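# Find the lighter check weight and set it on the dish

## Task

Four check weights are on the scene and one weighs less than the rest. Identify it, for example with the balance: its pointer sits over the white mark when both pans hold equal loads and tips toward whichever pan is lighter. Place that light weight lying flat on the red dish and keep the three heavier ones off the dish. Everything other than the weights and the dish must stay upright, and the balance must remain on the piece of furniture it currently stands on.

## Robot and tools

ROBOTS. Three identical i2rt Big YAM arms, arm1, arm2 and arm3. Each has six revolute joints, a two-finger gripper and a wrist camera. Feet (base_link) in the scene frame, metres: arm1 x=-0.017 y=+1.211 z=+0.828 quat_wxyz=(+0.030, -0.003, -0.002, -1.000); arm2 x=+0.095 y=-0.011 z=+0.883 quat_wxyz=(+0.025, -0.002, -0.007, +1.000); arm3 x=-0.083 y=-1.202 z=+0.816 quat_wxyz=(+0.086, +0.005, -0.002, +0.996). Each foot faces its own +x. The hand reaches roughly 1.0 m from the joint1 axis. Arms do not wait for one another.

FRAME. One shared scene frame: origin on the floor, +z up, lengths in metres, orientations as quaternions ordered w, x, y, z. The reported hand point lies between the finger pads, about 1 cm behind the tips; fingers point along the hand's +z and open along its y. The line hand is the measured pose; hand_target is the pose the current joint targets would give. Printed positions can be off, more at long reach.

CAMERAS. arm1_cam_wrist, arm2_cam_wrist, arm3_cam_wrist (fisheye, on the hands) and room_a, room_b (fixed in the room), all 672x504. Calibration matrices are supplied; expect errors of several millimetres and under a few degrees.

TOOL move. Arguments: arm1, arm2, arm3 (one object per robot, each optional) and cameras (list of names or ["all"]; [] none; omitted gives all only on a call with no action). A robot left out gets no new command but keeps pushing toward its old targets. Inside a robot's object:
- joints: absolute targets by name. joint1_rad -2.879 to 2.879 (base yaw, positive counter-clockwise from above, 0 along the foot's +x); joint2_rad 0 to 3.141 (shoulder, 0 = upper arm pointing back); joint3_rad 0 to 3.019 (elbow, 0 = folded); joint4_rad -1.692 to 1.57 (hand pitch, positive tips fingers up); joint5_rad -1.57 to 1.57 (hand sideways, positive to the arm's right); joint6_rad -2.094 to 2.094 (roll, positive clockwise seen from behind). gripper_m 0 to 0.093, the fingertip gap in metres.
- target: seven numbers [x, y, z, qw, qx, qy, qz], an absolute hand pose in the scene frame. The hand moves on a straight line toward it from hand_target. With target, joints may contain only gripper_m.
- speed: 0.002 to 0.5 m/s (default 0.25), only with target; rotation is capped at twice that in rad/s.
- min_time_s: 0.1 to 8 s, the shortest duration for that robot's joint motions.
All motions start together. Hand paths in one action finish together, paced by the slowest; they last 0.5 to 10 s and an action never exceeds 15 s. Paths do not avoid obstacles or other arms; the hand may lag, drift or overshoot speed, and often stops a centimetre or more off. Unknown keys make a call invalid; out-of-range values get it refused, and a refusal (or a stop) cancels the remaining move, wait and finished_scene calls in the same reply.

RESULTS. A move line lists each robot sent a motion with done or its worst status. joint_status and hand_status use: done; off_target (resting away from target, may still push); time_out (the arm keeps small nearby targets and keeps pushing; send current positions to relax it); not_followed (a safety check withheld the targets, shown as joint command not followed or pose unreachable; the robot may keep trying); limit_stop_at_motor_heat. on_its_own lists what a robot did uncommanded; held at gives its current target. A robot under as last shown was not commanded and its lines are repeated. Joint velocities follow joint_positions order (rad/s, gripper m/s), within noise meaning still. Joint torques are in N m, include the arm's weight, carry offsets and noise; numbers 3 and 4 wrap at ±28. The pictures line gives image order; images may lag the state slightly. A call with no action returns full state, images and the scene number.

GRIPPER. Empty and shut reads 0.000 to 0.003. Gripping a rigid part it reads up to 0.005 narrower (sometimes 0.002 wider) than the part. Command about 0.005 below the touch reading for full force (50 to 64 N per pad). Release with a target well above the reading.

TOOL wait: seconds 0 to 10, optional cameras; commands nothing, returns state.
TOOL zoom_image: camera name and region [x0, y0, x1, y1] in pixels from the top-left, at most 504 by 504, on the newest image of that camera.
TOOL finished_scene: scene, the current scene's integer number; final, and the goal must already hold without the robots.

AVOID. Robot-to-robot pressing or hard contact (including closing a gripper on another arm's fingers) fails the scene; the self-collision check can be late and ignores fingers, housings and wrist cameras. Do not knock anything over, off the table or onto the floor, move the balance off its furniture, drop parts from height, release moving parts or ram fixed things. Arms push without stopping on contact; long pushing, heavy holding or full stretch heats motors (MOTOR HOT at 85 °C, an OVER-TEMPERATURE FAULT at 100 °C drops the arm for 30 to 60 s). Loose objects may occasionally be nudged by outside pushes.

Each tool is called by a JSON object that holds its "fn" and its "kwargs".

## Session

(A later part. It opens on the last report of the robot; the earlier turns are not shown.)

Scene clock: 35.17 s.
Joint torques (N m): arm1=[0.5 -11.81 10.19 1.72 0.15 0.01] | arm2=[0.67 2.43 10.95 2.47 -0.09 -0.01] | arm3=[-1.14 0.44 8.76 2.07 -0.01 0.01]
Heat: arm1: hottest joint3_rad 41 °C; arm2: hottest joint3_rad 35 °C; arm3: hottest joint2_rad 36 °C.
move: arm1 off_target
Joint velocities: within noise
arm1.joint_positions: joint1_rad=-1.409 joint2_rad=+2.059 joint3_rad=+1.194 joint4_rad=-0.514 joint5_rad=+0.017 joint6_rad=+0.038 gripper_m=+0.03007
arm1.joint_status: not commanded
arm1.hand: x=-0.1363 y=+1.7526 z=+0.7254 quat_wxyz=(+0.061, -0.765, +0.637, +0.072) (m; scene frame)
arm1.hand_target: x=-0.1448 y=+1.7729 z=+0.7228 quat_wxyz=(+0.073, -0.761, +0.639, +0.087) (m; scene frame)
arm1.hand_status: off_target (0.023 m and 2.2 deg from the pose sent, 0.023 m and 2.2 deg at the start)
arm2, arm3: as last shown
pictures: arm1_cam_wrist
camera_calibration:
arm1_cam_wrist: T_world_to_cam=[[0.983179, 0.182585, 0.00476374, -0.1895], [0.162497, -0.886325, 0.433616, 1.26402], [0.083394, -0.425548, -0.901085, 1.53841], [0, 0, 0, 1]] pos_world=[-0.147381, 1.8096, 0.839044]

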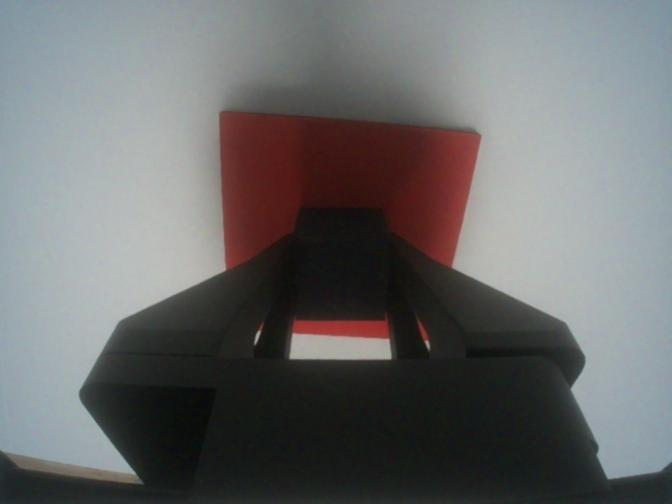

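{"fn": "move", "kwargs": {"arm1": {"joints":{"gripper_m":0.045}}, "cameras": ["arm1_cam_wrist"]}}

Scene clock: 36.00 s.
Joint torques (N m): arm1=[0.44 -12.98 9.73 1.16 0.12 0.02] | arm2=[0.79 2.43 10.97 2.4 -0.1 0.01] | arm3=[-1.2 0.44 8.81 2.06 0 0.01]
Heat: arm1: hottest joint3_rad 41 °C; arm2: hottest joint3_rad 35 °C; arm3: hottest joint2_rad 36 °C.
move: arm1 done
Joint velocities: within noise
arm1.joint_positions: joint1_rad=-1.409 joint2_rad=+2.078 joint3_rad=+1.200 joint4_rad=-0.500 joint5_rad=+0.017 joint6_rad=+0.038 gripper_m=+0.04491
arm1.joint_status: all done
arm1.hand: x=-0.1368 y=+1.7544 z=+0.7175 quat_wxyz=(+0.061, -0.765, +0.637, +0.072) (m; scene frame)
arm1.hand_target: x=-0.1448 y=+1.7729 z=+0.7228 quat_wxyz=(+0.073, -0.761, +0.639, +0.087) (m; scene frame)
arm1.hand_status: not commanded
arm2, arm3: as last shown
pictures: arm1_cam_wrist
camera_calibration:
arm1_cam_wrist: T_world_to_cam=[[0.983237, 0.182276, 0.00464458, -0.188632], [0.162303, -0.886537, 0.433255, 1.26977], [0.0830894, -0.425238, -0.90126, 1.53164], [0, 0, 0, 1]] pos_world=[-0.147881, 1.8114, 0.831145]

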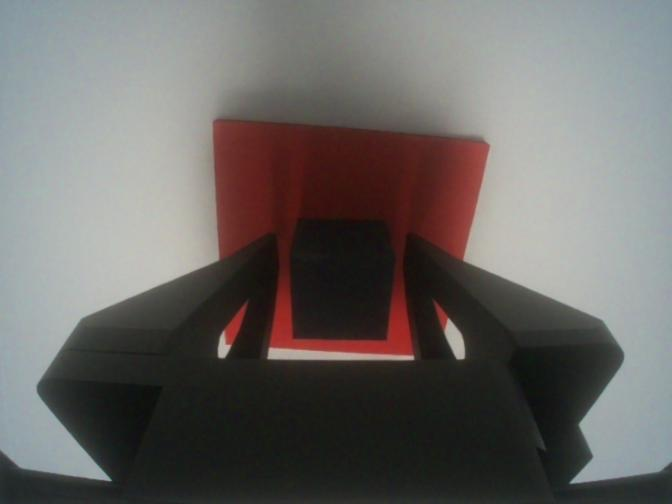

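{"fn": "move", "kwargs": {"arm1": {"target":[-0.140,1.755,0.80,0.0728,-0.7612,0.6387,0.0867],"speed":0.15,"joints":{"gripper_m":0.06}}, "cameras": ["arm1_cam_wrist","arm2_cam_wrist"]}}

Scene clock: 37.53 s.
Joint torques (N m): arm1=[0.38 -14.45 8.17 0.36 0.18 0.04] | arm2=[0.73 2.32 10.93 2.45 -0.09 0] | arm3=[-1.14 0.44 8.79 2.07 -0.01 0.02]
Heat: arm1: hottest joint3_rad 41 °C; arm2: hottest joint3_rad 35 °C; arm3: hottest joint2_rad 36 °C.
move: arm1 off_target
Joint velocities: within noise
arm1.joint_positions: joint1_rad=-1.409 joint2_rad=+1.927 joint3_rad=+1.192 joint4_rad=-0.620 joint5_rad=+0.017 joint6_rad=+0.038 gripper_m=+0.05990
arm1.joint_status: all done
arm1.hand: x=-0.1357 y=+1.7522 z=+0.7895 quat_wxyz=(+0.068, -0.764, +0.637, +0.081) (m; scene frame)
arm1.hand_target: x=-0.1399 y=+1.7549 z=+0.7998 quat_wxyz=(+0.073, -0.761, +0.639, +0.087) (m; scene frame)
arm1.hand_status: off_target (0.012 m and 0.9 deg from the pose sent, 0.083 m and 2.2 deg at the start)
arm2: as last shown
arm3.joint_positions: joint1_rad=-0.065 joint2_rad=+0.649 joint3_rad=+1.390 joint4_rad=-1.161 joint5_rad=-0.034 joint6_rad=-0.702 gripper_m=+0.09396
arm3.joint_status: not commanded
arm3.hand: x=-0.3410 y=-1.1470 z=+1.3892 quat_wxyz=(-0.236, +0.811, +0.203, -0.495) (m; scene frame)
arm3.hand_target: x=-0.3379 y=-1.1478 z=+1.4005 quat_wxyz=(-0.241, +0.805, +0.201, -0.504) (m; scene frame)
arm3.hand_status: not commanded
pictures: arm1_cam_wrist, arm2_cam_wrist
camera_calibration:
arm1_cam_wrist: T_world_to_cam=[[0.983305, 0.181927, 0.00379539, -0.188363], [0.164158, -0.89588, 0.412857, 1.26904], [0.07851, -0.405341, -0.910788, 1.56754], [0, 0, 0, 1]] pos_world=[-0.146173, 1.80657, 0.904481]
arm2_cam_wrist: T_world_to_cam=[[0.999329, -0.036439, -0.00358555, -0.0885915], [-0.0347038, -0.91139, -0.410078, 0.783714], [0.011675, 0.409927, -0.912043, 1.33274], [0, 0, 0, 1]] pos_world=[0.10017, 0.164713, 1.53659]

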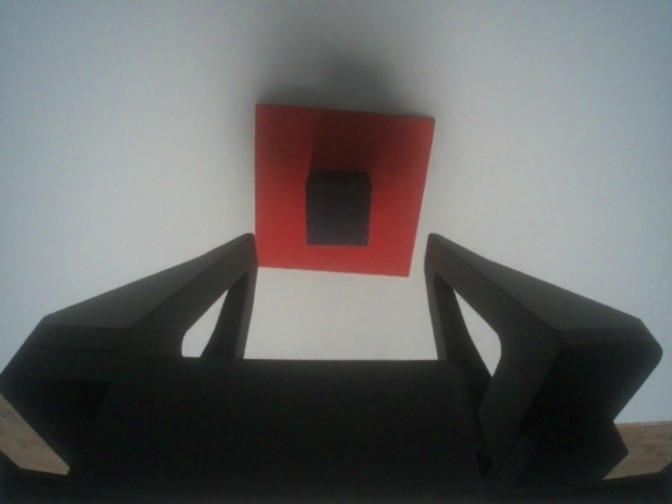

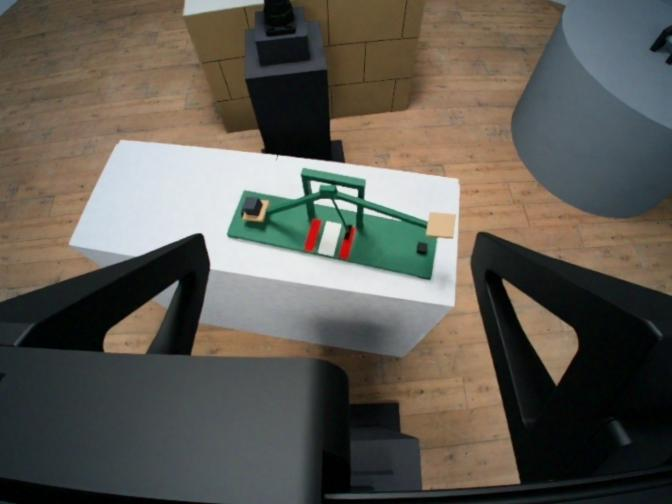

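Flat and centred on the dish.

{"fn": "finished_scene", "kwargs": {"scene": 1}}

The scene is finished: the task was done.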